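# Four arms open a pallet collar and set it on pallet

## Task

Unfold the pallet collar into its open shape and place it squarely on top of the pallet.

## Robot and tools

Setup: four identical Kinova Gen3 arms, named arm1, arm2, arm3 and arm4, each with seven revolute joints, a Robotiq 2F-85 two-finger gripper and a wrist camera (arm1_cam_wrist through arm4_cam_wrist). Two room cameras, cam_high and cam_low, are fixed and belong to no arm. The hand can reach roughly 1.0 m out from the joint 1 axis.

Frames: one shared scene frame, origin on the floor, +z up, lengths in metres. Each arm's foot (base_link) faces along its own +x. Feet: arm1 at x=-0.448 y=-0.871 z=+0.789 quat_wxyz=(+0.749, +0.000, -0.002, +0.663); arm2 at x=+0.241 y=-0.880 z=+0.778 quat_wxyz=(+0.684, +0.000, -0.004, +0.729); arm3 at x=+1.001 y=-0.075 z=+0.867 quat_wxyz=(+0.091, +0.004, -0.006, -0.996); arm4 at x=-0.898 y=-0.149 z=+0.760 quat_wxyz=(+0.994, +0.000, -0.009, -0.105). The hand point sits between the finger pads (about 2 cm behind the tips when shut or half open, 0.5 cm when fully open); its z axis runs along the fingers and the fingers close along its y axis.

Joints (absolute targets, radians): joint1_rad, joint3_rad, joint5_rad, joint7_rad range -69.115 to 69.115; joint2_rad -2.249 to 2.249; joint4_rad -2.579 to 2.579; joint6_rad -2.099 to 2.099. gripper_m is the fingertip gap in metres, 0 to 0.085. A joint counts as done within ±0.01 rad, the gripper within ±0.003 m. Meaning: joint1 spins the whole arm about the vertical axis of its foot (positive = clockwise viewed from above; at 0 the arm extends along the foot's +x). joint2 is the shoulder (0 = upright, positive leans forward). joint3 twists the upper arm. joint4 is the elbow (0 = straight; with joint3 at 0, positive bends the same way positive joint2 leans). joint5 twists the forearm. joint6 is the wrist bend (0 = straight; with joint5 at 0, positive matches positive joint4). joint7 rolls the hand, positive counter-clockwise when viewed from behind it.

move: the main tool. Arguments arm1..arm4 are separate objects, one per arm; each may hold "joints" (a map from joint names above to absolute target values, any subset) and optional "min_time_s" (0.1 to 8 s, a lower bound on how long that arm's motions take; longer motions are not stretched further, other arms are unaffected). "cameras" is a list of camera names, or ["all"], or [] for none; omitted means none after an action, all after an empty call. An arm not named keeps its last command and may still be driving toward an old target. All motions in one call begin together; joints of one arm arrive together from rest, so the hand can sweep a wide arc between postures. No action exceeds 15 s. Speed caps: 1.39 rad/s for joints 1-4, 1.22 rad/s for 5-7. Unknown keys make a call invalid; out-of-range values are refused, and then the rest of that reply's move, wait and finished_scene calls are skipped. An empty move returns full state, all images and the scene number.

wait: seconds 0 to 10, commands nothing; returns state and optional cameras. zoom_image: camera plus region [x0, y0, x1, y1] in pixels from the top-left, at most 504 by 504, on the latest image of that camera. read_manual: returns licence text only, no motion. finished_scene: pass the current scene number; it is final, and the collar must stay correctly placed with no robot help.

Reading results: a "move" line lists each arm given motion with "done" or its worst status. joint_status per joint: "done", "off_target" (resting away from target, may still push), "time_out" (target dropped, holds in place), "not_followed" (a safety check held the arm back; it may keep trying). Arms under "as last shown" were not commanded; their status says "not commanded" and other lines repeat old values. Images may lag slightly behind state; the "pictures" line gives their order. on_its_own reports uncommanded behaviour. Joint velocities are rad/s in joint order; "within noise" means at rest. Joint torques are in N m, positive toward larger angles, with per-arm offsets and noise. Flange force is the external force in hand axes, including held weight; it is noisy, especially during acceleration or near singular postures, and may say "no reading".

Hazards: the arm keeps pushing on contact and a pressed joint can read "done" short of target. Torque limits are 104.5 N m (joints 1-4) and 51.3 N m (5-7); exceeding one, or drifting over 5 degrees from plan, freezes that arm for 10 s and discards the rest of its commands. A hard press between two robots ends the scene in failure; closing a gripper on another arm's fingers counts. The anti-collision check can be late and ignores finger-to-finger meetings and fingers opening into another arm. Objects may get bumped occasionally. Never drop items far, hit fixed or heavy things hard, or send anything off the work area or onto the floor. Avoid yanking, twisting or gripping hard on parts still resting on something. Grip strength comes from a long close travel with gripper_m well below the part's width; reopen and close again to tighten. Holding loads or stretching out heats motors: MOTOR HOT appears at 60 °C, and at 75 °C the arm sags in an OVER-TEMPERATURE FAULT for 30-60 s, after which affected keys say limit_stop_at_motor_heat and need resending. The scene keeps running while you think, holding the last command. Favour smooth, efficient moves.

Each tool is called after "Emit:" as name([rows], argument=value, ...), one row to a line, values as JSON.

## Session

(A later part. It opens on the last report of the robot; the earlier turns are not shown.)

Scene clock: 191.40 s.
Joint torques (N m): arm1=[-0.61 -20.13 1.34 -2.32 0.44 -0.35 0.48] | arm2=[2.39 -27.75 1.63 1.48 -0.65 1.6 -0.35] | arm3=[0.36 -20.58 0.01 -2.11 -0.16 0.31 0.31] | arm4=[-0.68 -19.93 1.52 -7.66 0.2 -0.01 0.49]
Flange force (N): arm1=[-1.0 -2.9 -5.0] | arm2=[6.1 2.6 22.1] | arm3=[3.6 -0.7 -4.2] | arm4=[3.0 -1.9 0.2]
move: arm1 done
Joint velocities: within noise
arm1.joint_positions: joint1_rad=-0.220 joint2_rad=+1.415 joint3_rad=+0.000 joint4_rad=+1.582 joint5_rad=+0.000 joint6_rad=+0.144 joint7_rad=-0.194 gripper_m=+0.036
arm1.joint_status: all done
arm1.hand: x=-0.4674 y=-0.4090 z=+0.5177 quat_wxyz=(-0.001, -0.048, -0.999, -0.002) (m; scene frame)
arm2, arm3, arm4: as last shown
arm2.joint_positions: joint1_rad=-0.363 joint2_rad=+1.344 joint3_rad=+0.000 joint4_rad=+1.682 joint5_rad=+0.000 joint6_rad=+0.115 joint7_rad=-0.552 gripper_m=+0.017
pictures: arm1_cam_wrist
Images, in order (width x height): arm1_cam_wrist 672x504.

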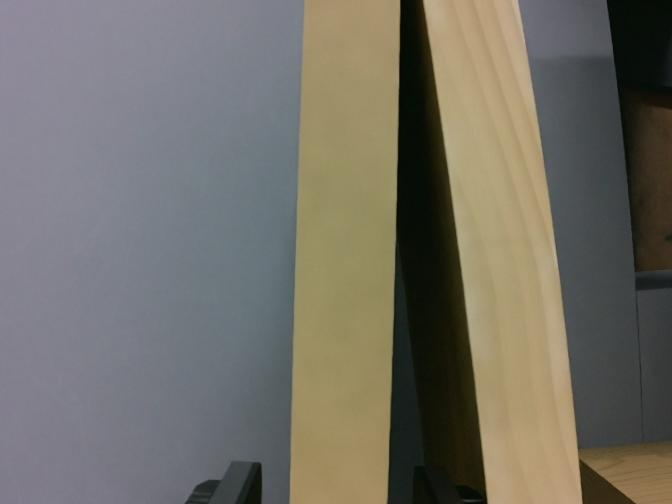

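Emit:
move(arm1={"joints": {"gripper_m": 0.006}})

Emit:
move(arm2={"joints": {"gripper_m": 0.036}})

Emit:
move(arm2={"joints": {"joint2_rad": 1.397, "joint4_rad": 1.6436, "joint6_rad": 0.101, "joint7_rad": -0.5316}, "min_time_s": 1})

Emit:
move(arm2={"joints": {"gripper_m": 0.004}}, cameras=["arm1_cam_wrist", "arm2_cam_wrist", "arm3_cam_wrist"])

Scene clock: 200.50 s.
Joint torques (N m): arm1=[-0.89 -16.41 1.04 -1.24 0.63 0.24 0.68] | arm2=[2.4 -27.78 1.77 1.22 -0.62 1.44 -0.38] | arm3=[0.28 -20.72 -0.06 -2.14 -0.17 0.28 0.33] | arm4=[-0.7 -19.91 1.43 -7.74 0.22 0.07 0.5]
Flange force (N): arm1=[-1.0 -2.2 -11.5] | arm2=[5.9 2.2 21.7] | arm3=[3.5 -0.8 -3.9] | arm4=[3.5 -2.1 0.4]
move: arm1 off_target
Joint velocities: within noise
arm1.joint_positions: joint1_rad=-0.220 joint2_rad=+1.415 joint3_rad=+0.000 joint4_rad=+1.582 joint5_rad=+0.000 joint6_rad=+0.144 joint7_rad=-0.194 gripper_m=+0.018
arm1.joint_status: gripper_m off_target (ended at +0.018, target +0.006)
arm1.hand: x=-0.4674 y=-0.4090 z=+0.5177 quat_wxyz=(-0.001, -0.048, -0.999, -0.002) (m; scene frame)
arm2, arm3, arm4: as last shown
pictures: none

Scene clock: 201.27 s.
Joint torques (N m): arm1=[-1.09 -17.28 0.81 0.01 0.59 0.96 0.67] | arm2=[1.19 -20.37 0.76 -0.38 -0.11 0.04 0.14] | arm3=[0.25 -20.82 -0.15 -2.22 -0.18 0.25 0.32] | arm4=[-0.64 -19.92 1.51 -7.56 0.16 0.05 0.46]
Flange force (N): arm1=[-1.2 0.2 -6.7] | arm2=[3.1 0.3 0.4] | arm3=[3.5 -1.0 -3.9] | arm4=[2.8 -1.8 0.2]
move: arm2 done
Joint velocities: within noise
arm1, arm3, arm4: as last shown
arm2.joint_positions: joint1_rad=-0.363 joint2_rad=+1.344 joint3_rad=+0.000 joint4_rad=+1.682 joint5_rad=+0.000 joint6_rad=+0.115 joint7_rad=-0.552 gripper_m=+0.036
arm2.joint_status: all done
arm2.hand: x=+0.0804 y=-0.4621 z=+0.5348 quat_wxyz=(-0.003, -0.063, -0.998, -0.003) (m; scene frame)
pictures: none

Scene clock: 202.57 s.
Joint torques (N m): arm1=[-1.09 -17.21 0.81 0.08 0.62 0.96 0.68] | arm2=[1.14 -20.64 0.69 -0.31 -0.16 0.09 0.14] | arm3=[0.24 -20.81 -0.12 -2.23 -0.15 0.22 0.31] | arm4=[-0.62 -19.93 1.54 -7.61 0.2 -0.01 0.51]
Flange force (N): arm1=[-1.1 0.5 -6.8] | arm2=[2.8 0.2 0.9] | arm3=[3.5 -0.9 -4.0] | arm4=[2.8 -1.7 0.1]
move: arm2 done
Joint velocities: within noise
arm1, arm4: as last shown
arm2.joint_positions: joint1_rad=-0.363 joint2_rad=+1.397 joint3_rad=+0.000 joint4_rad=+1.644 joint5_rad=+0.000 joint6_rad=+0.101 joint7_rad=-0.532 gripper_m=+0.036
arm2.joint_status: all done
arm2.hand: x=+0.0805 y=-0.4620 z=+0.5127 quat_wxyz=(-0.003, -0.053, -0.999, -0.003) (m; scene frame)
arm3.joint_positions: joint1_rad=-0.624 joint2_rad=+1.665 joint3_rad=+0.000 joint4_rad=+1.286 joint5_rad=+0.000 joint6_rad=+0.190 joint7_rad=+0.731 gripper_m=+0.066
arm3.joint_status: not commanded
arm3.hand: x=+0.6551 y=-0.4070 z=+0.4928 quat_wxyz=(-0.005, -1.000, +0.017, -0.004) (m; scene frame)
pictures: none

Scene clock: 203.30 s.
Joint torques (N m): arm1=[-0.75 -17.81 1.11 0.31 0.53 1.07 0.57] | arm2=[0.68 -16.93 -0.55 0.13 -0.44 0.27 -0.13] | arm3=[0.26 -20.78 -0.11 -2.18 -0.17 0.26 0.3] | arm4=[-0.64 -19.9 1.48 -7.55 0.22 0.03 0.46]
Flange force (N): arm1=[-0.5 1.0 -4.9] | arm2=[1.5 1.0 -7.0] | arm3=[3.4 -0.9 -3.9] | arm4=[2.7 -1.8 0.1]
move: arm2 off_target
Joint velocities: within noise
arm1, arm3, arm4: as last shown
arm1.hand: x=-0.4675 y=-0.4090 z=+0.5177 quat_wxyz=(-0.001, -0.048, -0.999, -0.002) (m; scene frame)
arm2.joint_positions: joint1_rad=-0.363 joint2_rad=+1.397 joint3_rad=+0.000 joint4_rad=+1.644 joint5_rad=+0.000 joint6_rad=+0.101 joint7_rad=-0.532 gripper_m=+0.018
arm2.joint_status: gripper_m off_target (ended at +0.018, target +0.004)
arm2.hand: x=+0.0805 y=-0.4620 z=+0.5127 quat_wxyz=(-0.003, -0.053, -0.999, -0.003) (m; scene frame)
pictures: arm1_cam_wrist, arm2_cam_wrist, arm3_cam_wrist
Images, in order (width x height): arm1_cam_wrist 672x504, arm2_cam_wrist 672x504, arm3_cam_wrist 672x504.

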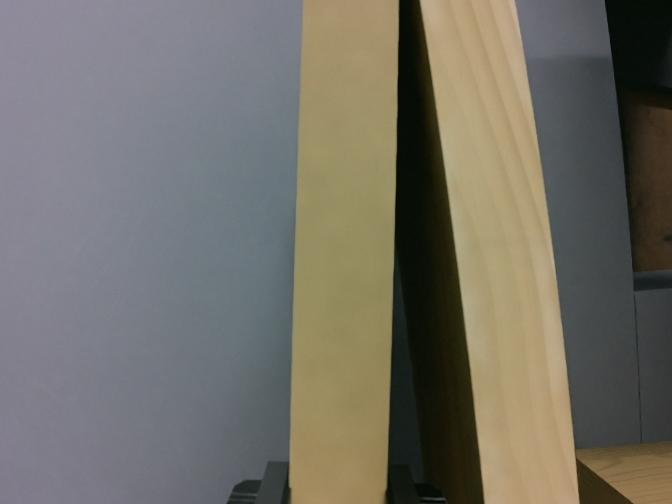

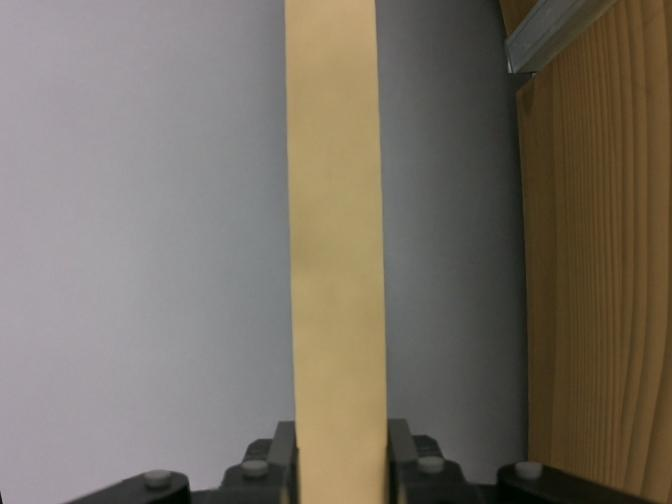

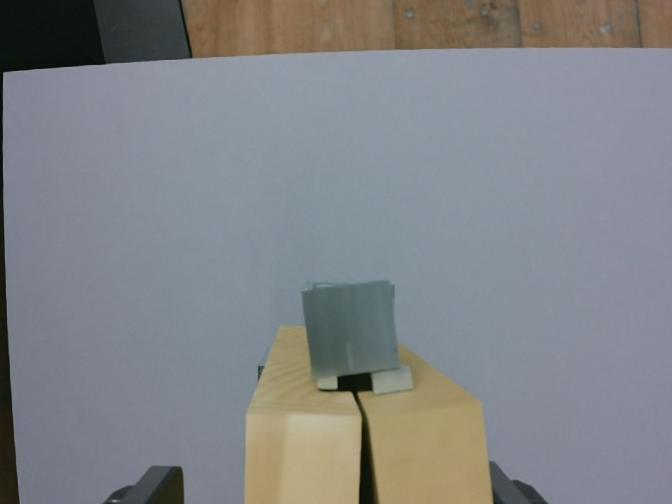

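Emit:
move(arm3={"joints": {"joint2_rad": 1.3632, "joint4_rad": 1.5654, "joint6_rad": 0.213}})

Emit:
move(arm3={"joints": {"joint1_rad": -0.5032, "joint2_rad": 1.5842, "joint4_rad": 0.932, "joint6_rad": 0.6255, "joint7_rad": 0.9604, "gripper_m": 0.045}}, arm4={"joints": {"joint1_rad": 0.0942, "joint2_rad": 1.4359, "joint4_rad": 0.9153, "joint6_rad": 0.8084, "joint7_rad": -1.2086, "gripper_m": 0.045}}, cameras=["arm3_cam_wrist", "arm4_cam_wrist", "cam_high"])

Emit:
zoom_image(camera="arm3_cam_wrist", region=[200, 300, 500, 504])

Emit:
zoom_image(camera="arm4_cam_wrist", region=[200, 300, 500, 504])

Scene clock: 256.50 s.
Joint torques (N m): arm1=[-0.78 -17.85 1.1 0.23 0.55 1.04 0.56] | arm2=[0.72 -16.87 -0.47 0.17 -0.41 0.25 -0.09] | arm3=[0.15 -20.78 -0.23 -2.54 -0.18 0.16 0.31] | arm4=[-0.76 -19.94 1.47 -7.7 0.17 -0.01 0.46]
Flange force (N): arm1=[-0.6 0.8 -4.9] | arm2=[1.7 1.1 -7.1] | arm3=[3.4 -1.1 -3.0] | arm4=[3.1 -2.2 0.2]
move: arm3 done
Joint velocities: within noise
arm1, arm2: as last shown
arm1.hand: x=-0.4674 y=-0.4090 z=+0.5177 quat_wxyz=(-0.001, -0.048, -0.999, -0.002) (m; scene frame)
arm3.joint_positions: joint1_rad=-0.624 joint2_rad=+1.363 joint3_rad=+0.000 joint4_rad=+1.565 joint5_rad=+0.000 joint6_rad=+0.213 joint7_rad=+0.731 gripper_m=+0.066
arm3.joint_status: all done
arm3.hand: x=+0.6541 y=-0.4056 z=+0.6206 quat_wxyz=(-0.005, -1.000, +0.017, -0.004) (m; scene frame)
arm4.joint_positions: joint1_rad=-0.549 joint2_rad=+0.727 joint3_rad=+0.000 joint4_rad=+1.548 joint5_rad=+0.000 joint6_rad=+0.884 joint7_rad=+1.232 gripper_m=+0.045
arm4.joint_status: not commanded
arm4.hand: x=-0.4071 y=-0.0023 z=+0.8519 quat_wxyz=(+0.000, +0.000, -1.000, +0.004) (m; scene frame)
pictures: none

Scene clock: 259.20 s.
Joint torques (N m): arm1=[-0.81 -17.85 1.08 0.23 0.54 0.98 0.59] | arm2=[0.7 -16.9 -0.55 0.25 -0.43 0.29 -0.11] | arm3=[0.08 -24.74 -0.21 -5.74 -0.2 0.17 0.32] | arm4=[-0.83 -26.38 1.54 -7.35 0.16 -0.08 0.47]
Flange force (N): arm1=[-0.6 1.0 -5.0] | arm2=[1.7 1.3 -6.8] | arm3=[4.7 -1.2 -2.9] | arm4=[-5.2 -1.2 -1.7]
move: arm3 done; arm4 done
Joint velocities: within noise
arm1, arm2: as last shown
arm3.joint_positions: joint1_rad=-0.503 joint2_rad=+1.584 joint3_rad=+0.000 joint4_rad=+0.932 joint5_rad=+0.000 joint6_rad=+0.625 joint7_rad=+0.960 gripper_m=+0.045
arm3.joint_status: all done
arm3.hand: x=+0.5194 y=-0.4416 z=+0.5799 quat_wxyz=(-0.005, -0.999, -0.037, -0.004) (m; scene frame)
arm4.joint_positions: joint1_rad=+0.094 joint2_rad=+1.436 joint3_rad=+0.000 joint4_rad=+0.915 joint5_rad=+0.000 joint6_rad=+0.808 joint7_rad=-1.209 gripper_m=+0.045
arm4.joint_status: all done
arm4.hand: x=-0.2972 y=-0.3642 z=+0.5792 quat_wxyz=(+0.002, -1.000, -0.029, +0.000) (m; scene frame)
pictures: arm3_cam_wrist, arm4_cam_wrist, cam_high
Images, in order (width x height): arm3_cam_wrist 672x504, arm4_cam_wrist 672x504, cam_high 672x504.

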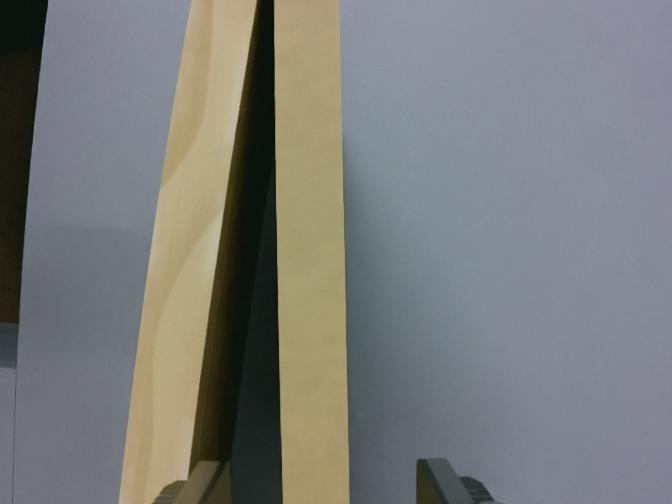

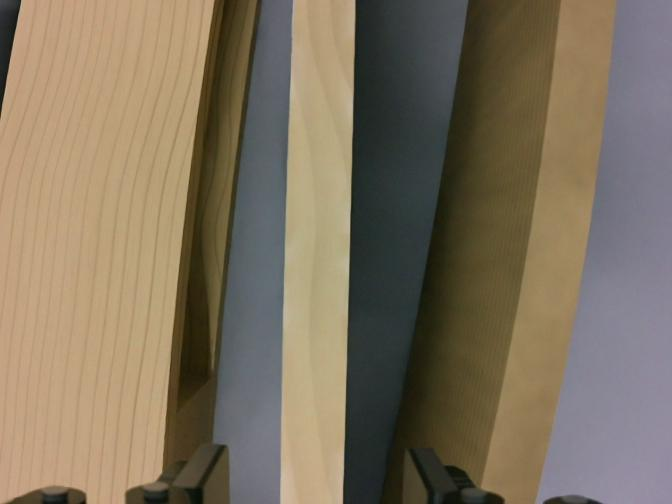

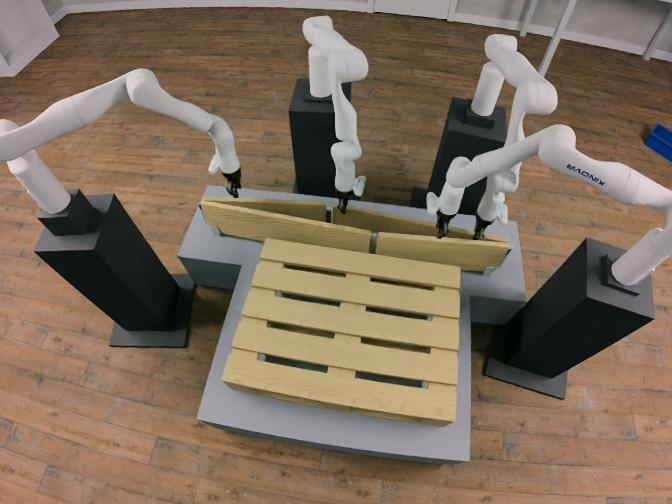

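Scaled by 1.680.

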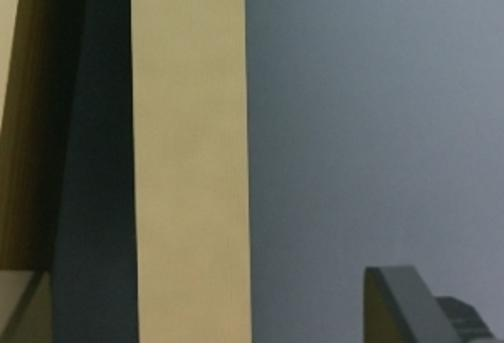

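Scaled by 1.680.

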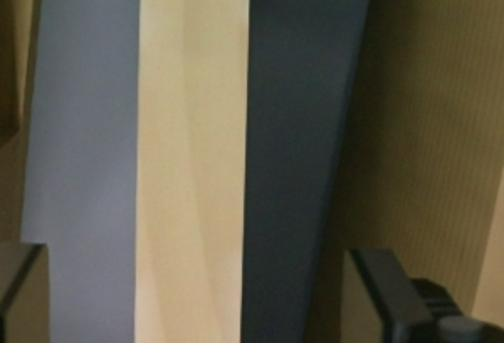

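Emit:
zoom_image(camera="cam_low", region=[70, 220, 170, 320])

Emit:
zoom_image(camera="cam_low", region=[360, 260, 500, 400])

Emit:
zoom_image(camera="cam_low", region=[500, 220, 600, 320])

This scene's latest camera images include none from cam_low. They are from: arm3_cam_wrist, arm4_cam_wrist, cam_high. cam_low's image comes with the result of a call that names it in "cameras".

This scene's latest camera images include none from cam_low. They are from: arm3_cam_wrist, arm4_cam_wrist, cam_high. cam_low's image comes with the result of a call that names it in "cameras".

This scene's latest camera images include none from cam_low. They are from: arm3_cam_wrist, arm4_cam_wrist, cam_high. cam_low's image comes with the result of a call that names it in "cameras".

Emit:
move(arm3={"joints": {"joint1_rad": -0.4985, "joint2_rad": 1.7573, "joint4_rad": 0.7355, "joint6_rad": 0.6488, "joint7_rad": 0.9686, "gripper_m": 0.038}, "min_time_s": 1.5}, arm4={"joints": {"joint1_rad": 0.0921, "joint2_rad": 1.5781, "joint4_rad": 0.7968, "joint6_rad": 0.7847, "joint7_rad": -1.2195, "gripper_m": 0.038}, "min_time_s": 1.5}, cameras=["arm3_cam_wrist", "arm4_cam_wrist", "cam_low", "cam_high"])

Emit:
zoom_image(camera="cam_low", region=[70, 220, 170, 320])

Emit:
zoom_image(camera="cam_low", region=[340, 260, 480, 400])

Emit:
zoom_image(camera="cam_low", region=[500, 220, 600, 320])

Scene clock: 314.97 s.
Joint torques (N m): arm1=[-0.79 -17.85 1.1 0.22 0.53 1.02 0.59] | arm2=[0.68 -16.89 -0.49 0.26 -0.44 0.31 -0.08] | arm3=[0.06 -24.58 -0.19 -5.92 -0.2 0.2 0.33] | arm4=[-0.84 -26.46 1.51 -7.2 0.15 -0.11 0.46]
Flange force (N): arm1=[-0.6 0.9 -5.0] | arm2=[1.7 1.3 -6.9] | arm3=[5.6 -1.8 -4.0] | arm4=[-5.6 -1.3 -2.5]
move: arm3 done; arm4 done
Joint velocities: within noise
arm1, arm2: as last shown
arm3.joint_positions: joint1_rad=-0.498 joint2_rad=+1.757 joint3_rad=+0.000 joint4_rad=+0.736 joint5_rad=+0.000 joint6_rad=+0.649 joint7_rad=+0.969 gripper_m=+0.038
arm3.joint_status: all done
arm3.hand: x=+0.5193 y=-0.4392 z=+0.5118 quat_wxyz=(-0.005, -0.999, -0.039, -0.004) (m; scene frame)
arm4.joint_positions: joint1_rad=+0.092 joint2_rad=+1.578 joint3_rad=+0.000 joint4_rad=+0.797 joint5_rad=+0.000 joint6_rad=+0.785 joint7_rad=-1.219 gripper_m=+0.038
arm4.joint_status: all done
arm4.hand: x=-0.2971 y=-0.3626 z=+0.5143 quat_wxyz=(+0.002, -1.000, -0.024, +0.000) (m; scene frame)
pictures: arm3_cam_wrist, arm4_cam_wrist, cam_high, cam_low
Images, in order (width x height): arm3_cam_wrist 672x504, arm4_cam_wrist 672x504, cam_high 672x504, cam_low 672x504.

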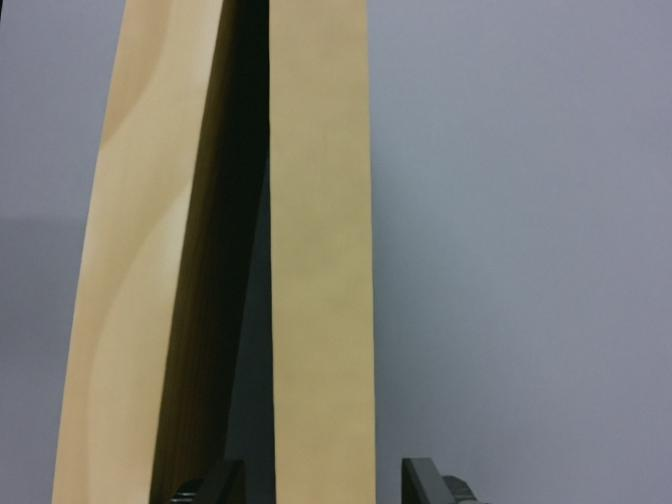

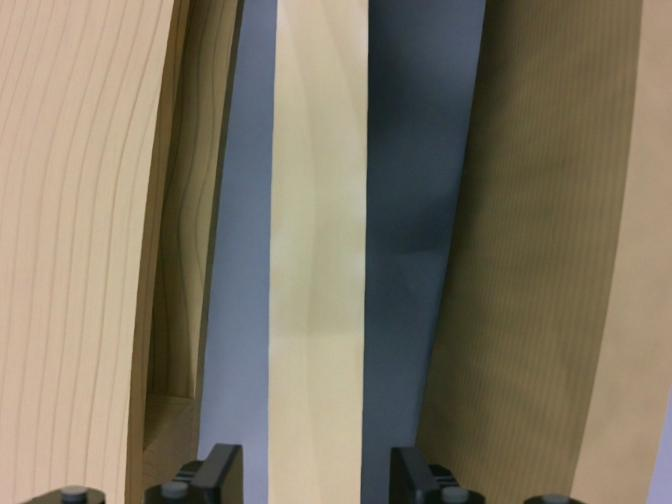

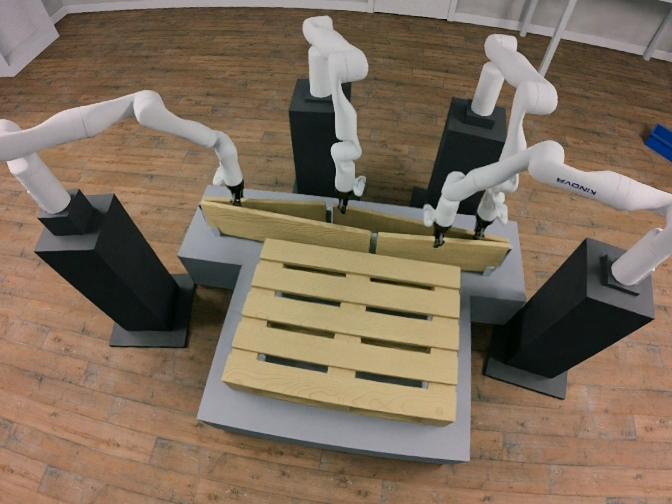

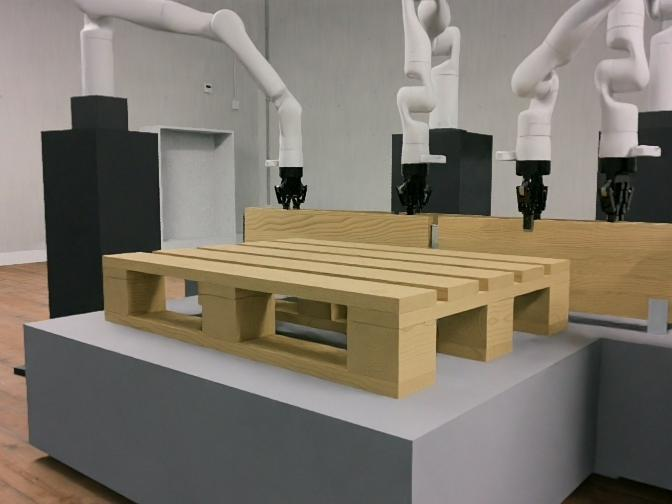

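Scaled by 5.040 from the camera's 672x504 image, which has a finer 960x720 frame.

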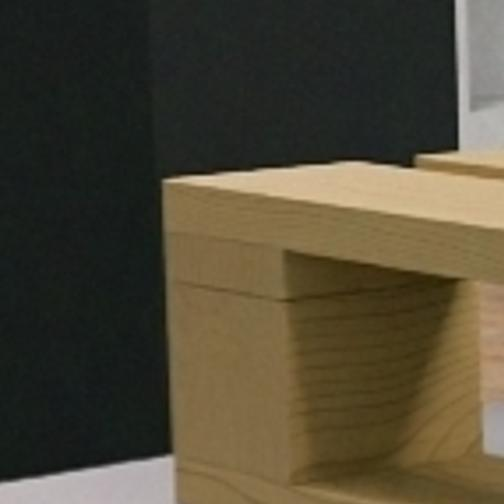

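Scaled by 3.600 from the camera's 672x504 image, which has a finer 960x720 frame.

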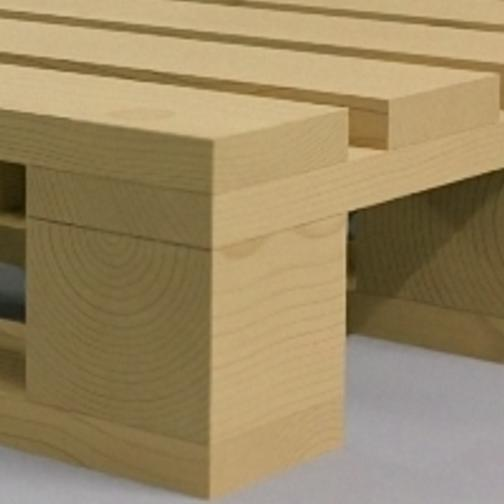

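Scaled by 5.040 from the camera's 672x504 image, which has a finer 960x720 frame.

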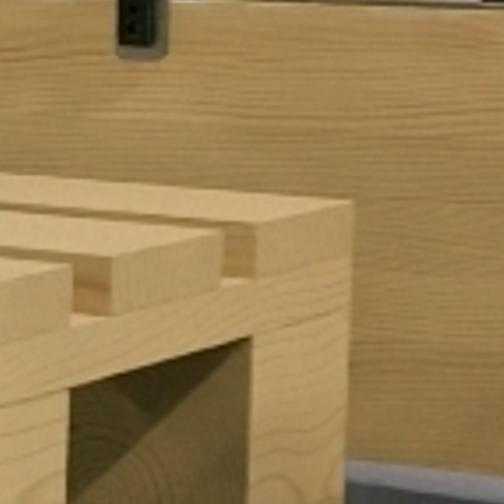

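Emit:
move(arm3={"joints": {"gripper_m": 0.004}}, arm4={"joints": {"gripper_m": 0.004}})

Emit:
move(arm1={"joints": {"joint2_rad": 1.29784, "joint4_rad": 1.66605, "joint6_rad": 0.1777}, "min_time_s": 2.2}, arm2={"joints": {"joint2_rad": 1.27836, "joint4_rad": 1.72538, "joint6_rad": 0.13785}, "min_time_s": 2.2}, arm3={"joints": {"joint1_rad": -0.4997, "joint2_rad": 1.62547, "joint4_rad": 0.89352, "joint6_rad": 0.6226, "joint7_rad": 0.9674}, "min_time_s": 2.2}, arm4={"joints": {"joint2_rad": 1.4664, "joint4_rad": 0.89449, "joint6_rad": 0.7987}, "min_time_s": 2.2}, cameras=["cam_low"])

Scene clock: 459.73 s.
Joint torques (N m): arm1=[-0.75 -17.92 1.22 0.13 0.54 0.95 0.58] | arm2=[0.62 -17.2 -0.64 0.46 -0.45 0.43 -0.09] | arm3=[0.42 -22.21 -0.75 -6.91 -0.66 -1.44 0.15] | arm4=[-0.7 -22.68 2.42 -9.08 0.74 -3.18 0.38]
Flange force (N): arm1=[-0.5 0.8 -5.0] | arm2=[1.7 1.6 -5.7] | arm3=[9.3 -3.8 -12.9] | arm4=[-13.0 -4.5 -15.8]
move: arm3 off_target; arm4 off_target
Joint velocities: within noise
arm1, arm2: as last shown
arm1.hand: x=-0.4674 y=-0.4091 z=+0.5177 quat_wxyz=(-0.001, -0.048, -0.999, -0.002) (m; scene frame)
arm3.joint_positions: joint1_rad=-0.498 joint2_rad=+1.757 joint3_rad=+0.000 joint4_rad=+0.735 joint5_rad=+0.000 joint6_rad=+0.649 joint7_rad=+0.969 gripper_m=+0.018
arm3.joint_status: gripper_m off_target (ended at +0.018, target +0.004)
arm3.hand: x=+0.5193 y=-0.4392 z=+0.5119 quat_wxyz=(-0.005, -0.999, -0.039, -0.004) (m; scene frame)
arm4.joint_positions: joint1_rad=+0.092 joint2_rad=+1.578 joint3_rad=+0.000 joint4_rad=+0.797 joint5_rad=+0.000 joint6_rad=+0.785 joint7_rad=-1.220 gripper_m=+0.018
arm4.joint_status: gripper_m off_target (ended at +0.018, target +0.004)
arm4.hand: x=-0.2971 y=-0.3626 z=+0.5143 quat_wxyz=(+0.002, -1.000, -0.024, +0.000) (m; scene frame)
pictures: none

Scene clock: 462.23 s.
Joint torques (N m): arm1=[-0.82 -23.39 1.22 -3.03 0.51 -0.35 0.54] | arm2=[0.16 -23.2 -0.77 0.22 -0.47 0.62 -0.05] | arm3=[-1.97 -33.47 -2.17 -5.24 -1.22 2.59 -0.05] | arm4=[0.9 -37.82 2.87 -8.98 0.35 1.95 0.23]
Flange force (N): arm1=[-1.3 -2.9 2.8] | arm2=[1.6 3.5 9.0] | arm3=[-4.7 0.0 19.4] | arm4=[1.3 -1.1 20.7]
move: arm1 done; arm2 done; arm3 done; arm4 done
Joint velocities: within noise
arm1.joint_positions: joint1_rad=-0.220 joint2_rad=+1.298 joint3_rad=+0.000 joint4_rad=+1.666 joint5_rad=+0.000 joint6_rad=+0.178 joint7_rad=-0.194 gripper_m=+0.018
arm1.joint_status: all done
arm1.hand: x=-0.4676 y=-0.4092 z=+0.5677 quat_wxyz=(-0.001, -0.048, -0.999, -0.002) (m; scene frame)
arm2.joint_positions: joint1_rad=-0.363 joint2_rad=+1.278 joint3_rad=+0.000 joint4_rad=+1.725 joint5_rad=+0.000 joint6_rad=+0.138 joint7_rad=-0.532 gripper_m=+0.018
arm2.joint_status: all done
arm2.hand: x=+0.0803 y=-0.4623 z=+0.5626 quat_wxyz=(-0.003, -0.053, -0.999, -0.003) (m; scene frame)
arm3.joint_positions: joint1_rad=-0.500 joint2_rad=+1.625 joint3_rad=+0.000 joint4_rad=+0.894 joint5_rad=+0.000 joint6_rad=+0.623 joint7_rad=+0.967 gripper_m=+0.018
arm3.joint_status: all done
arm3.hand: x=+0.5193 y=-0.4393 z=+0.5620 quat_wxyz=(-0.005, -0.999, -0.039, -0.004) (m; scene frame)
arm4.joint_positions: joint1_rad=+0.092 joint2_rad=+1.466 joint3_rad=+0.000 joint4_rad=+0.895 joint5_rad=+0.000 joint6_rad=+0.799 joint7_rad=-1.220 gripper_m=+0.018
arm4.joint_status: all done
arm4.hand: x=-0.2971 y=-0.3628 z=+0.5643 quat_wxyz=(+0.002, -1.000, -0.024, +0.000) (m; scene frame)
pictures: cam_low
Images, in order (width x height): cam_low 672x504.

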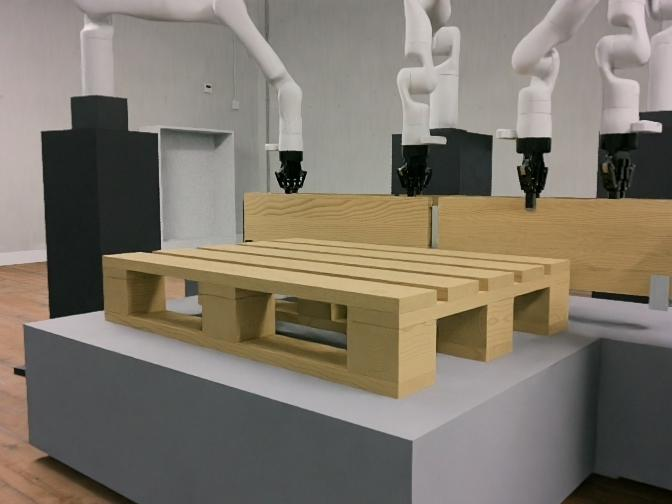

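Emit:
move(arm1={"joints":{"joint2_rad":1.15681,"joint4_rad":1.742,"joint6_rad":0.24278},"min_time_s":2.2}, arm2={"joints":{"joint2_rad":1.13504,"joint4_rad":1.79936,"joint6_rad":0.20719},"min_time_s":2.2}, arm3={"joints":{"joint1_rad":-0.501,"joint2_rad":1.48437,"joint4_rad":1.03097,"joint6_rad":0.62625,"joint7_rad":0.9661},"min_time_s":2.2}, arm4={"joints":{"joint2_rad":1.3452,"joint4_rad":0.97287,"joint6_rad":0.84152},"min_time_s":2.2}, cameras=[])

Emit:
move(arm1={"joints":{"joint2_rad":1.02881,"joint4_rad":1.78797,"joint6_rad":0.32481},"min_time_s":2.2}, arm2={"joints":{"joint2_rad":1.00427,"joint4_rad":1.84338,"joint6_rad":0.29394},"min_time_s":2.2}, arm3={"joints":{"joint1_rad":-0.5023,"joint2_rad":1.36518,"joint4_rad":1.12124,"joint6_rad":0.65517,"joint7_rad":0.9648},"min_time_s":2.2}, arm4={"joints":{"joint1_rad":0.0907,"joint2_rad":1.24443,"joint4_rad":1.01334,"joint6_rad":0.90182,"joint7_rad":-1.2209},"min_time_s":2.2}, cameras=["cam_low"])

Scene clock: 509.87 s.
Joint torques (N m): arm1=[-0.65 -23.88 1.61 -4.39 0.61 -0.66 0.6] | arm2=[-0.74 -23.29 -1.8 -0.51 -0.66 0.63 -0.1] | arm3=[-0.59 -34.38 -0.87 -5.82 -0.73 2.29 -0.04] | arm4=[0.67 -38.64 2.87 -10.94 0.39 0.67 0.25]
Flange force (N): arm1=[-1.1 -4.1 4.1] | arm2=[0.0 4.9 9.8] | arm3=[-2.9 1.6 19.9] | arm4=[-0.7 -1.5 19.8]
move: arm1 done; arm2 done; arm3 done; arm4 done
Joint velocities: within noise
arm1.joint_positions: joint1_rad=-0.220 joint2_rad=+1.157 joint3_rad=+0.000 joint4_rad=+1.742 joint5_rad=+0.000 joint6_rad=+0.243 joint7_rad=-0.194 gripper_m=+0.018
arm1.joint_status: all done
arm1.hand: x=-0.4677 y=-0.4094 z=+0.6278 quat_wxyz=(-0.001, -0.048, -0.999, -0.002) (m; scene frame)
arm2.joint_positions: joint1_rad=-0.363 joint2_rad=+1.135 joint3_rad=+0.000 joint4_rad=+1.799 joint5_rad=+0.000 joint6_rad=+0.207 joint7_rad=-0.532 gripper_m=+0.018
arm2.joint_status: all done
arm2.hand: x=+0.0799 y=-0.4626 z=+0.6226 quat_wxyz=(-0.003, -0.053, -0.999, -0.003) (m; scene frame)
arm3.joint_positions: joint1_rad=-0.501 joint2_rad=+1.484 joint3_rad=+0.000 joint4_rad=+1.031 joint5_rad=+0.000 joint6_rad=+0.626 joint7_rad=+0.966 gripper_m=+0.018
arm3.joint_status: all done
arm3.hand: x=+0.5192 y=-0.4393 z=+0.6220 quat_wxyz=(-0.005, -0.999, -0.039, -0.004) (m; scene frame)
arm4.joint_positions: joint1_rad=+0.092 joint2_rad=+1.345 joint3_rad=+0.000 joint4_rad=+0.973 joint5_rad=+0.000 joint6_rad=+0.842 joint7_rad=-1.219 gripper_m=+0.018
arm4.joint_status: all done
arm4.hand: x=-0.2972 y=-0.3630 z=+0.6243 quat_wxyz=(+0.002, -1.000, -0.024, +0.000) (m; scene frame)
pictures: none
No camera images: "cameras" was empty.

Scene clock: 512.37 s.
Joint torques (N m): arm1=[-0.92 -23.39 1.34 -5.24 0.74 -0.67 0.75] | arm2=[-2.34 -22.9 -3.69 -1.93 -0.93 0.54 0.08] | arm3=[0.22 -35.05 -0.11 -6.61 -0.54 2.08 -0.04] | arm4=[-0.36 -40.24 1.83 -13.93 -0.08 -0.79 0.09]
Flange force (N): arm1=[-1.4 -4.1 4.5] | arm2=[-3.2 5.5 9.1] | arm3=[-1.9 2.5 20.5] | arm4=[-5.5 -1.5 20.2]
move: arm1 done; arm2 done; arm3 done; arm4 done
Joint velocities: within noise
arm1.joint_positions: joint1_rad=-0.220 joint2_rad=+1.029 joint3_rad=+0.000 joint4_rad=+1.788 joint5_rad=+0.000 joint6_rad=+0.325 joint7_rad=-0.194 gripper_m=+0.018
arm1.joint_status: all done
arm1.hand: x=-0.4678 y=-0.4095 z=+0.6828 quat_wxyz=(-0.001, -0.048, -0.999, -0.002) (m; scene frame)
arm2.joint_positions: joint1_rad=-0.363 joint2_rad=+1.004 joint3_rad=+0.000 joint4_rad=+1.843 joint5_rad=+0.000 joint6_rad=+0.294 joint7_rad=-0.532 gripper_m=+0.018
arm2.joint_status: all done
arm2.hand: x=+0.0796 y=-0.4629 z=+0.6776 quat_wxyz=(-0.003, -0.053, -0.999, -0.003) (m; scene frame)
arm3.joint_positions: joint1_rad=-0.502 joint2_rad=+1.365 joint3_rad=+0.000 joint4_rad=+1.121 joint5_rad=+0.000 joint6_rad=+0.655 joint7_rad=+0.965 gripper_m=+0.018
arm3.joint_status: all done
arm3.hand: x=+0.5193 y=-0.4393 z=+0.6770 quat_wxyz=(-0.005, -0.999, -0.039, -0.004) (m; scene frame)
arm4.joint_positions: joint1_rad=+0.091 joint2_rad=+1.244 joint3_rad=+0.000 joint4_rad=+1.013 joint5_rad=+0.000 joint6_rad=+0.902 joint7_rad=-1.221 gripper_m=+0.018
arm4.joint_status: all done
arm4.hand: x=-0.2969 y=-0.3622 z=+0.6794 quat_wxyz=(+0.002, -1.000, -0.024, +0.000) (m; scene frame)
pictures: cam_low
Images, in order (width x height): cam_low 672x504.

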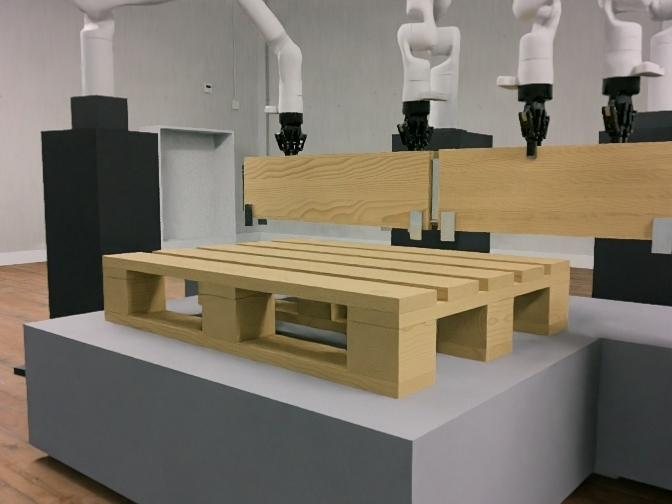

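Emit:
move(arm1={"joints":{"joint1_rad":-0.15718,"joint2_rad":1.04153,"joint4_rad":1.73393,"joint6_rad":0.36613,"joint7_rad":-0.12374},"min_time_s":2}, arm2={"joints":{"joint1_rad":-0.28645,"joint2_rad":1.0117,"joint4_rad":1.81077,"joint6_rad":0.31912,"joint7_rad":-0.44793},"min_time_s":2}, arm3={"joints":{"joint1_rad":-0.39739,"joint2_rad":1.27762,"joint4_rad":1.42138,"joint6_rad":0.44259,"joint7_rad":1.2521},"min_time_s":2}, arm4={"joints":{"joint1_rad":-0.02718,"joint2_rad":1.23637,"joint4_rad":1.03361,"joint6_rad":0.88961,"joint7_rad":-1.15305},"min_time_s":2}, cameras=[])

Emit:
move(arm1={"joints":{"joint1_rad":-0.09875,"joint2_rad":1.05675,"joint4_rad":1.67316,"joint6_rad":0.41168,"joint7_rad":-0.05765},"min_time_s":2}, arm2={"joints":{"joint1_rad":-0.2142,"joint2_rad":1.02136,"joint4_rad":1.77008,"joint6_rad":0.35015,"joint7_rad":-0.3687},"min_time_s":2}, arm3={"joints":{"joint1_rad":-0.25828,"joint2_rad":1.23689,"joint4_rad":1.59703,"joint6_rad":0.30767,"joint7_rad":1.5736},"min_time_s":2}, arm4={"joints":{"joint1_rad":-0.13911,"joint2_rad":1.22548,"joint4_rad":1.06119,"joint6_rad":0.87292,"joint7_rad":-1.07932},"min_time_s":2}, cameras=["cam_low"])

Scene clock: 524.40 s.
Joint torques (N m): arm1=[-2.14 -26.65 -0.33 -8.24 0.02 -1.76 0.4] | arm2=[-4.44 -17.17 -6.78 1.54 -2.06 1.73 -0.44] | arm3=[-0.19 -30.77 -0.17 0.92 0.11 4.56 0.69] | arm4=[2.62 -39.65 4.69 -13.05 0.82 -0.07 -0.25]
Flange force (N): arm1=[-4.7 -7.9 7.2] | arm2=[-6.7 12.6 -0.8] | arm3=[-12.4 5.3 26.7] | arm4=[-2.8 -5.1 20.8]
move: arm1 done; arm2 done; arm3 done; arm4 done
Joint velocities: within noise
arm1.joint_positions: joint1_rad=-0.157 joint2_rad=+1.042 joint3_rad=+0.000 joint4_rad=+1.734 joint5_rad=+0.000 joint6_rad=+0.366 joint7_rad=-0.124 gripper_m=+0.018
arm1.joint_status: all done
arm1.hand: x=-0.4395 y=-0.3942 z=+0.6827 quat_wxyz=(-0.001, -0.044, -0.999, -0.002) (m; scene frame)
arm2.joint_positions: joint1_rad=-0.286 joint2_rad=+1.012 joint3_rad=+0.000 joint4_rad=+1.811 joint5_rad=+0.000 joint6_rad=+0.319 joint7_rad=-0.448 gripper_m=+0.018
arm2.joint_status: all done
arm2.hand: x=+0.1088 y=-0.4430 z=+0.6777 quat_wxyz=(-0.003, -0.049, -0.999, -0.003) (m; scene frame)
arm3.joint_positions: joint1_rad=-0.397 joint2_rad=+1.278 joint3_rad=+0.000 joint4_rad=+1.421 joint5_rad=+0.000 joint6_rad=+0.443 joint7_rad=+1.252 gripper_m=+0.018
arm3.joint_status: all done
arm3.hand: x=+0.5392 y=-0.3506 z=+0.6772 quat_wxyz=(-0.006, -0.992, -0.130, -0.003) (m; scene frame)
arm4.joint_positions: joint1_rad=-0.027 joint2_rad=+1.236 joint3_rad=+0.000 joint4_rad=+1.034 joint5_rad=+0.000 joint6_rad=+0.890 joint7_rad=-1.153 gripper_m=+0.018
arm4.joint_status: all done
arm4.hand: x=-0.2795 y=-0.2896 z=+0.6798 quat_wxyz=(+0.001, -0.993, -0.117, +0.000) (m; scene frame)
pictures: none
No camera images: "cameras" was empty.

Scene clock: 526.70 s.
Joint torques (N m): arm1=[-3.21 -24.9 -1.66 -6.6 -0.28 -0.74 0.4] | arm2=[-4.65 -16.81 -7.08 2.77 -2.35 2.65 -0.43] | arm3=[0.89 -25.71 0.75 6 0.4 5.79 0.86] | arm4=[1.68 -39.72 3.59 -11.89 0.14 0.95 -0.46]
Flange force (N): arm1=[-6.2 -5.5 4.8] | arm2=[-7.2 14.3 0.1] | arm3=[-17.9 3.3 25.6] | arm4=[-0.9 -2.2 23.1]
move: arm1 done; arm2 done; arm3 done; arm4 done
Joint velocities: within noise
arm1.joint_positions: joint1_rad=-0.099 joint2_rad=+1.057 joint3_rad=+0.000 joint4_rad=+1.673 joint5_rad=+0.000 joint6_rad=+0.412 joint7_rad=-0.058 gripper_m=+0.018
arm1.joint_status: all done
arm1.hand: x=-0.4113 y=-0.3790 z=+0.6827 quat_wxyz=(-0.001, -0.040, -0.999, -0.002) (m; scene frame)
arm2.joint_positions: joint1_rad=-0.214 joint2_rad=+1.021 joint3_rad=+0.000 joint4_rad=+1.770 joint5_rad=+0.000 joint6_rad=+0.350 joint7_rad=-0.369 gripper_m=+0.018
arm2.joint_status: all done
arm2.hand: x=+0.1376 y=-0.4237 z=+0.6777 quat_wxyz=(-0.003, -0.046, -0.999, -0.003) (m; scene frame)
arm3.joint_positions: joint1_rad=-0.258 joint2_rad=+1.237 joint3_rad=+0.000 joint4_rad=+1.597 joint5_rad=+0.000 joint6_rad=+0.308 joint7_rad=+1.574 gripper_m=+0.018
arm3.joint_status: all done
arm3.hand: x=+0.5462 y=-0.2647 z=+0.6771 quat_wxyz=(-0.006, -0.976, -0.220, -0.003) (m; scene frame)
arm4.joint_positions: joint1_rad=-0.139 joint2_rad=+1.225 joint3_rad=+0.000 joint4_rad=+1.061 joint5_rad=+0.000 joint6_rad=+0.873 joint7_rad=-1.079 gripper_m=+0.018
arm4.joint_status: all done
arm4.hand: x=-0.2727 y=-0.2194 z=+0.6801 quat_wxyz=(+0.000, -0.978, -0.208, +0.001) (m; scene frame)
pictures: cam_low
Images, in order (width x height): cam_low 672x504.

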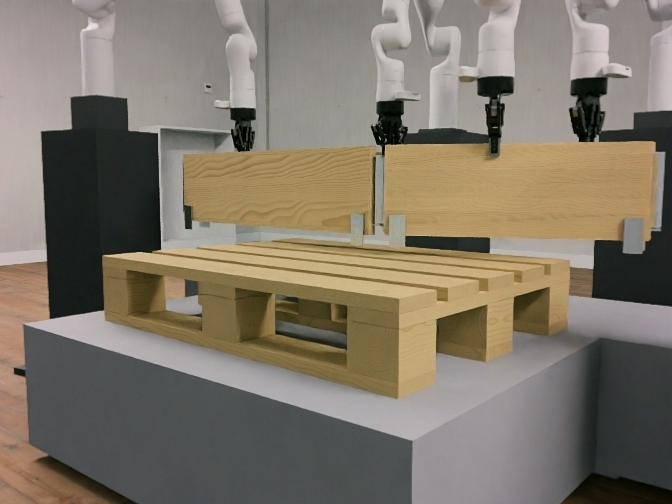

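Emit:
move(arm1={"joints":{"joint1_rad":-0.04428,"joint2_rad":1.07489,"joint4_rad":1.60553,"joint6_rad":0.46117,"joint7_rad":0.00443},"min_time_s":1.9}, arm2={"joints":{"joint1_rad":-0.14615,"joint2_rad":1.0336,"joint4_rad":1.72121,"joint6_rad":0.38678,"joint7_rad":-0.29366},"min_time_s":1.9}, arm3={"joints":{"joint1_rad":-0.09764,"joint2_rad":1.22195,"joint4_rad":1.6706,"joint6_rad":0.24904,"joint7_rad":1.91663},"min_time_s":1.9}, arm4={"joints":{"joint1_rad":-0.24365,"joint2_rad":1.21123,"joint4_rad":1.09818,"joint6_rad":0.85018,"joint7_rad":-0.99821},"min_time_s":1.9}, cameras=[])

Emit:
move(arm1={"joints":{"joint1_rad":0.00645,"joint2_rad":1.09638,"joint4_rad":1.53064,"joint6_rad":0.51457,"joint7_rad":0.06285},"min_time_s":1.9}, arm2={"joints":{"joint1_rad":-0.08214,"joint2_rad":1.04877,"joint4_rad":1.664,"joint6_rad":0.42882,"joint7_rad":-0.22266},"min_time_s":1.9}, arm3={"joints":{"joint1_rad":0.06124,"joint2_rad":1.22288,"joint4_rad":1.65341,"joint6_rad":0.2653,"joint7_rad":2.25791},"min_time_s":1.9}, arm4={"joints":{"joint1_rad":-0.34013,"joint2_rad":1.19293,"joint4_rad":1.14637,"joint6_rad":0.82029,"joint7_rad":-0.90903},"min_time_s":1.9}, cameras=["cam_low"])

Scene clock: 537.47 s.
Joint torques (N m): arm1=[-3.17 -23.67 -1.61 -5.41 -0.35 0.07 0.42] | arm2=[-4.88 -17.09 -7.24 4.61 -2.63 3.96 -0.57] | arm3=[3.79 -22.25 3.91 8.97 0.76 6.61 0.89] | arm4=[0.56 -38.54 2 -10.45 -0.82 1.78 -0.51]
Flange force (N): arm1=[-5.6 -3.9 3.0] | arm2=[-7.6 18.0 3.1] | arm3=[-22.8 1.8 23.3] | arm4=[-0.1 0.6 23.4]
move: arm1 done; arm2 done; arm3 done; arm4 done
Joint velocities: within noise
arm1.joint_positions: joint1_rad=-0.044 joint2_rad=+1.075 joint3_rad=+0.000 joint4_rad=+1.606 joint5_rad=+0.000 joint6_rad=+0.461 joint7_rad=+0.004 gripper_m=+0.018
arm1.joint_status: all done
arm1.hand: x=-0.3832 y=-0.3640 z=+0.6827 quat_wxyz=(-0.001, -0.036, -0.999, -0.002) (m; scene frame)
arm2.joint_positions: joint1_rad=-0.146 joint2_rad=+1.034 joint3_rad=+0.000 joint4_rad=+1.721 joint5_rad=+0.000 joint6_rad=+0.387 joint7_rad=-0.294 gripper_m=+0.018
arm2.joint_status: all done
arm2.hand: x=+0.1660 y=-0.4046 z=+0.6777 quat_wxyz=(-0.003, -0.042, -0.999, -0.003) (m; scene frame)
arm3.joint_positions: joint1_rad=-0.098 joint2_rad=+1.222 joint3_rad=+0.000 joint4_rad=+1.671 joint5_rad=+0.000 joint6_rad=+0.249 joint7_rad=+1.917 gripper_m=+0.018
arm3.joint_status: all done
arm3.hand: x=+0.5411 y=-0.1838 z=+0.6771 quat_wxyz=(-0.006, -0.952, -0.308, -0.002) (m; scene frame)
arm4.joint_positions: joint1_rad=-0.244 joint2_rad=+1.211 joint3_rad=+0.000 joint4_rad=+1.098 joint5_rad=+0.000 joint6_rad=+0.850 joint7_rad=-0.998 gripper_m=+0.018
arm4.joint_status: all done
arm4.hand: x=-0.2757 y=-0.1541 z=+0.6801 quat_wxyz=(-0.001, -0.955, -0.298, +0.001) (m; scene frame)
pictures: none
No camera images: "cameras" was empty.

Scene clock: 539.67 s.
Joint torques (N m): arm1=[-2.53 -23.46 -0.85 -4.33 -0.22 0.93 0.4] | arm2=[-4.81 -16.04 -7.27 6.35 -2.79 5 -0.57] | arm3=[7.19 -23.25 7.72 8.08 1.26 6.37 0.93] | arm4=[-1.02 -37.8 0.57 -9.88 -1.3 1.81 -0.54]
Flange force (N): arm1=[-4.3 -1.5 3.4] | arm2=[-7.7 21.1 2.6] | arm3=[-25.8 0.3 24.0] | arm4=[-1.2 3.2 23.2]
move: arm1 done; arm2 done; arm3 done; arm4 done
Joint velocities: within noise
arm1.joint_positions: joint1_rad=+0.006 joint2_rad=+1.096 joint3_rad=+0.000 joint4_rad=+1.531 joint5_rad=+0.000 joint6_rad=+0.515 joint7_rad=+0.063 gripper_m=+0.018
arm1.joint_status: all done
arm1.hand: x=-0.3552 y=-0.3490 z=+0.6827 quat_wxyz=(-0.001, -0.032, -0.999, -0.002) (m; scene frame)
arm2.joint_positions: joint1_rad=-0.082 joint2_rad=+1.049 joint3_rad=+0.000 joint4_rad=+1.664 joint5_rad=+0.000 joint6_rad=+0.429 joint7_rad=-0.223 gripper_m=+0.018
arm2.joint_status: all done
arm2.hand: x=+0.1943 y=-0.3855 z=+0.6777 quat_wxyz=(-0.003, -0.039, -0.999, -0.003) (m; scene frame)
arm3.joint_positions: joint1_rad=+0.061 joint2_rad=+1.223 joint3_rad=+0.000 joint4_rad=+1.653 joint5_rad=+0.000 joint6_rad=+0.265 joint7_rad=+2.258 gripper_m=+0.018
arm3.joint_status: all done
arm3.hand: x=+0.5251 y=-0.1101 z=+0.6770 quat_wxyz=(-0.007, -0.920, -0.393, -0.002) (m; scene frame)
arm4.joint_positions: joint1_rad=-0.340 joint2_rad=+1.193 joint3_rad=+0.000 joint4_rad=+1.146 joint5_rad=+0.000 joint6_rad=+0.820 joint7_rad=-0.909 gripper_m=+0.018
arm4.joint_status: all done
arm4.hand: x=-0.2873 y=-0.0955 z=+0.6801 quat_wxyz=(-0.002, -0.923, -0.385, +0.001) (m; scene frame)
pictures: cam_low
Images, in order (width x height): cam_low 672x504.

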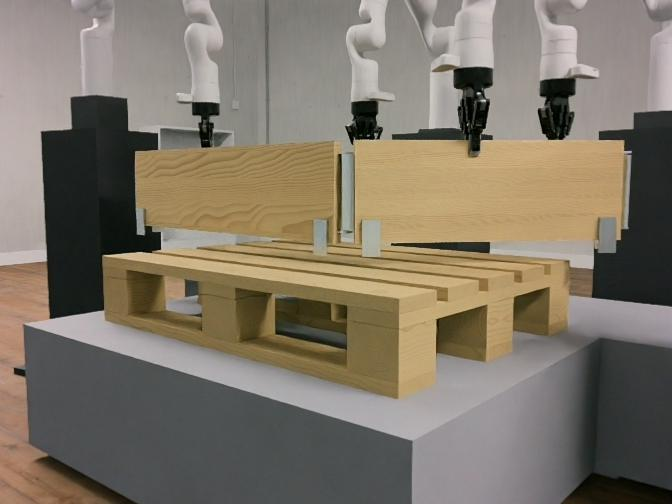

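Emit:
move(arm1={"joints":{"joint1_rad":0.05364,"joint2_rad":1.12166,"joint4_rad":1.44782,"joint6_rad":0.57211,"joint7_rad":0.11763},"min_time_s":1.9}, arm2={"joints":{"joint1_rad":-0.02205,"joint2_rad":1.06724,"joint4_rad":1.59821,"joint6_rad":0.47614,"joint7_rad":-0.15558},"min_time_s":1.9}, arm3={"joints":{"joint1_rad":0.18904,"joint2_rad":1.2408,"joint4_rad":1.55187,"joint6_rad":0.34892,"joint7_rad":2.5681},"min_time_s":1.9}, arm4={"joints":{"joint1_rad":-0.42809,"joint2_rad":1.17034,"joint4_rad":1.20713,"joint6_rad":0.78212,"joint7_rad":-0.81134},"min_time_s":1.9}, cameras=[])

Emit:
move(arm1={"joints":{"joint1_rad":0.0975,"joint2_rad":1.1512,"joint4_rad":1.35614,"joint6_rad":0.63425,"joint7_rad":0.1691},"min_time_s":1.9}, arm2={"joints":{"joint1_rad":0.03417,"joint2_rad":1.08939,"joint4_rad":1.52357,"joint6_rad":0.52863,"joint7_rad":-0.09238},"min_time_s":1.9}, arm3={"joints":{"joint1_rad":0.28797,"joint2_rad":1.27471,"joint4_rad":1.40134,"joint6_rad":0.46554,"joint7_rad":2.84942},"min_time_s":1.9}, arm4={"joints":{"joint1_rad":-0.50638,"joint2_rad":1.14385,"joint4_rad":1.2804,"joint6_rad":0.73534,"joint7_rad":-0.70397},"min_time_s":1.9}, cameras=["cam_low"])

Scene clock: 568.33 s.
Joint torques (N m): arm1=[0.85 -21.82 2.89 -2.71 1.1 1.66 0.75] | arm2=[-0.55 -24.4 -1.6 -3.61 -1.1 0.53 -0.14] | arm3=[1.31 -31.83 1.01 -3.75 0.19 1.18 0.64] | arm4=[-2.87 -39.68 -0.9 -12 -1.69 0.48 -0.37]
Flange force (N): arm1=[2.1 2.7 0.9] | arm2=[-1.3 3.5 6.7] | arm3=[-4.5 1.2 21.9] | arm4=[-6.2 2.4 24.9]
move: arm1 done; arm2 done; arm3 done; arm4 done
Joint velocities: within noise
arm1.joint_positions: joint1_rad=+0.054 joint2_rad=+1.122 joint3_rad=+0.000 joint4_rad=+1.448 joint5_rad=+0.000 joint6_rad=+0.572 joint7_rad=+0.118 gripper_m=+0.018
arm1.joint_status: all done
arm1.hand: x=-0.3272 y=-0.3340 z=+0.6826 quat_wxyz=(-0.001, -0.029, -1.000, -0.002) (m; scene frame)
arm2.joint_positions: joint1_rad=-0.022 joint2_rad=+1.067 joint3_rad=+0.000 joint4_rad=+1.598 joint5_rad=+0.000 joint6_rad=+0.476 joint7_rad=-0.156 gripper_m=+0.018
arm2.joint_status: all done
arm2.hand: x=+0.2226 y=-0.3665 z=+0.6777 quat_wxyz=(-0.003, -0.035, -0.999, -0.003) (m; scene frame)
arm3.joint_positions: joint1_rad=+0.189 joint2_rad=+1.241 joint3_rad=+0.000 joint4_rad=+1.552 joint5_rad=+0.000 joint6_rad=+0.349 joint7_rad=+2.568 gripper_m=+0.018
arm3.joint_status: all done
arm3.hand: x=+0.4972 y=-0.0487 z=+0.6770 quat_wxyz=(-0.007, -0.880, -0.475, -0.001) (m; scene frame)
arm4.joint_positions: joint1_rad=-0.428 joint2_rad=+1.170 joint3_rad=+0.000 joint4_rad=+1.207 joint5_rad=+0.000 joint6_rad=+0.782 joint7_rad=-0.811 gripper_m=+0.018
arm4.joint_status: all done
arm4.hand: x=-0.3062 y=-0.0448 z=+0.6800 quat_wxyz=(-0.003, -0.883, -0.469, +0.002) (m; scene frame)
pictures: none
No camera images: "cameras" was empty.

Scene clock: 570.53 s.
Joint torques (N m): arm1=[2.03 -20.24 3.94 -0.09 1.56 3.38 0.9] | arm2=[-0.54 -24.97 -1.5 -4.5 -1.05 0.36 -0.15] | arm3=[1.74 -34.06 0.93 -5.16 -0.15 1.51 0.38] | arm4=[-5.96 -39.04 -4.16 -11.64 -2.7 0.48 -0.32]
Flange force (N): arm1=[3.1 8.4 0.6] | arm2=[-1.5 2.2 5.9] | arm3=[-4.9 -0.5 23.1] | arm4=[-10.8 4.9 25.3]
move: arm1 done; arm2 done; arm3 done; arm4 done
Joint velocities: within noise
arm1.joint_positions: joint1_rad=+0.097 joint2_rad=+1.151 joint3_rad=+0.000 joint4_rad=+1.356 joint5_rad=+0.000 joint6_rad=+0.634 joint7_rad=+0.169 gripper_m=+0.018
arm1.joint_status: all done
arm1.hand: x=-0.2992 y=-0.3190 z=+0.6826 quat_wxyz=(-0.001, -0.025, -1.000, -0.002) (m; scene frame)
arm2.joint_positions: joint1_rad=+0.034 joint2_rad=+1.089 joint3_rad=+0.000 joint4_rad=+1.524 joint5_rad=+0.000 joint6_rad=+0.529 joint7_rad=-0.092 gripper_m=+0.018
arm2.joint_status: all done
arm2.hand: x=+0.2508 y=-0.3473 z=+0.6777 quat_wxyz=(-0.003, -0.032, -0.999, -0.003) (m; scene frame)
arm3.joint_positions: joint1_rad=+0.288 joint2_rad=+1.275 joint3_rad=+0.000 joint4_rad=+1.401 joint5_rad=+0.000 joint6_rad=+0.466 joint7_rad=+2.849 gripper_m=+0.018
arm3.joint_status: all done
arm3.hand: x=+0.4648 y=+0.0051 z=+0.6770 quat_wxyz=(-0.007, -0.833, -0.553, -0.001) (m; scene frame)
arm4.joint_positions: joint1_rad=-0.506 joint2_rad=+1.144 joint3_rad=+0.000 joint4_rad=+1.280 joint5_rad=+0.000 joint6_rad=+0.735 joint7_rad=-0.704 gripper_m=+0.018
arm4.joint_status: all done
arm4.hand: x=-0.3309 y=-0.0033 z=+0.6798 quat_wxyz=(-0.003, -0.836, -0.549, +0.002) (m; scene frame)
pictures: cam_low
Images, in order (width x height): cam_low 672x504.

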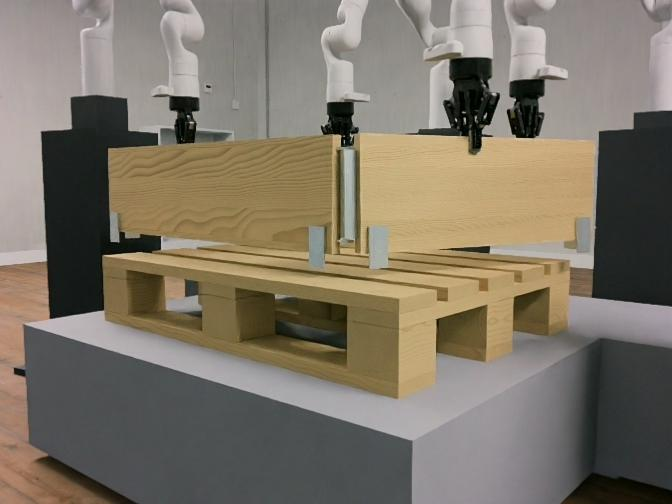

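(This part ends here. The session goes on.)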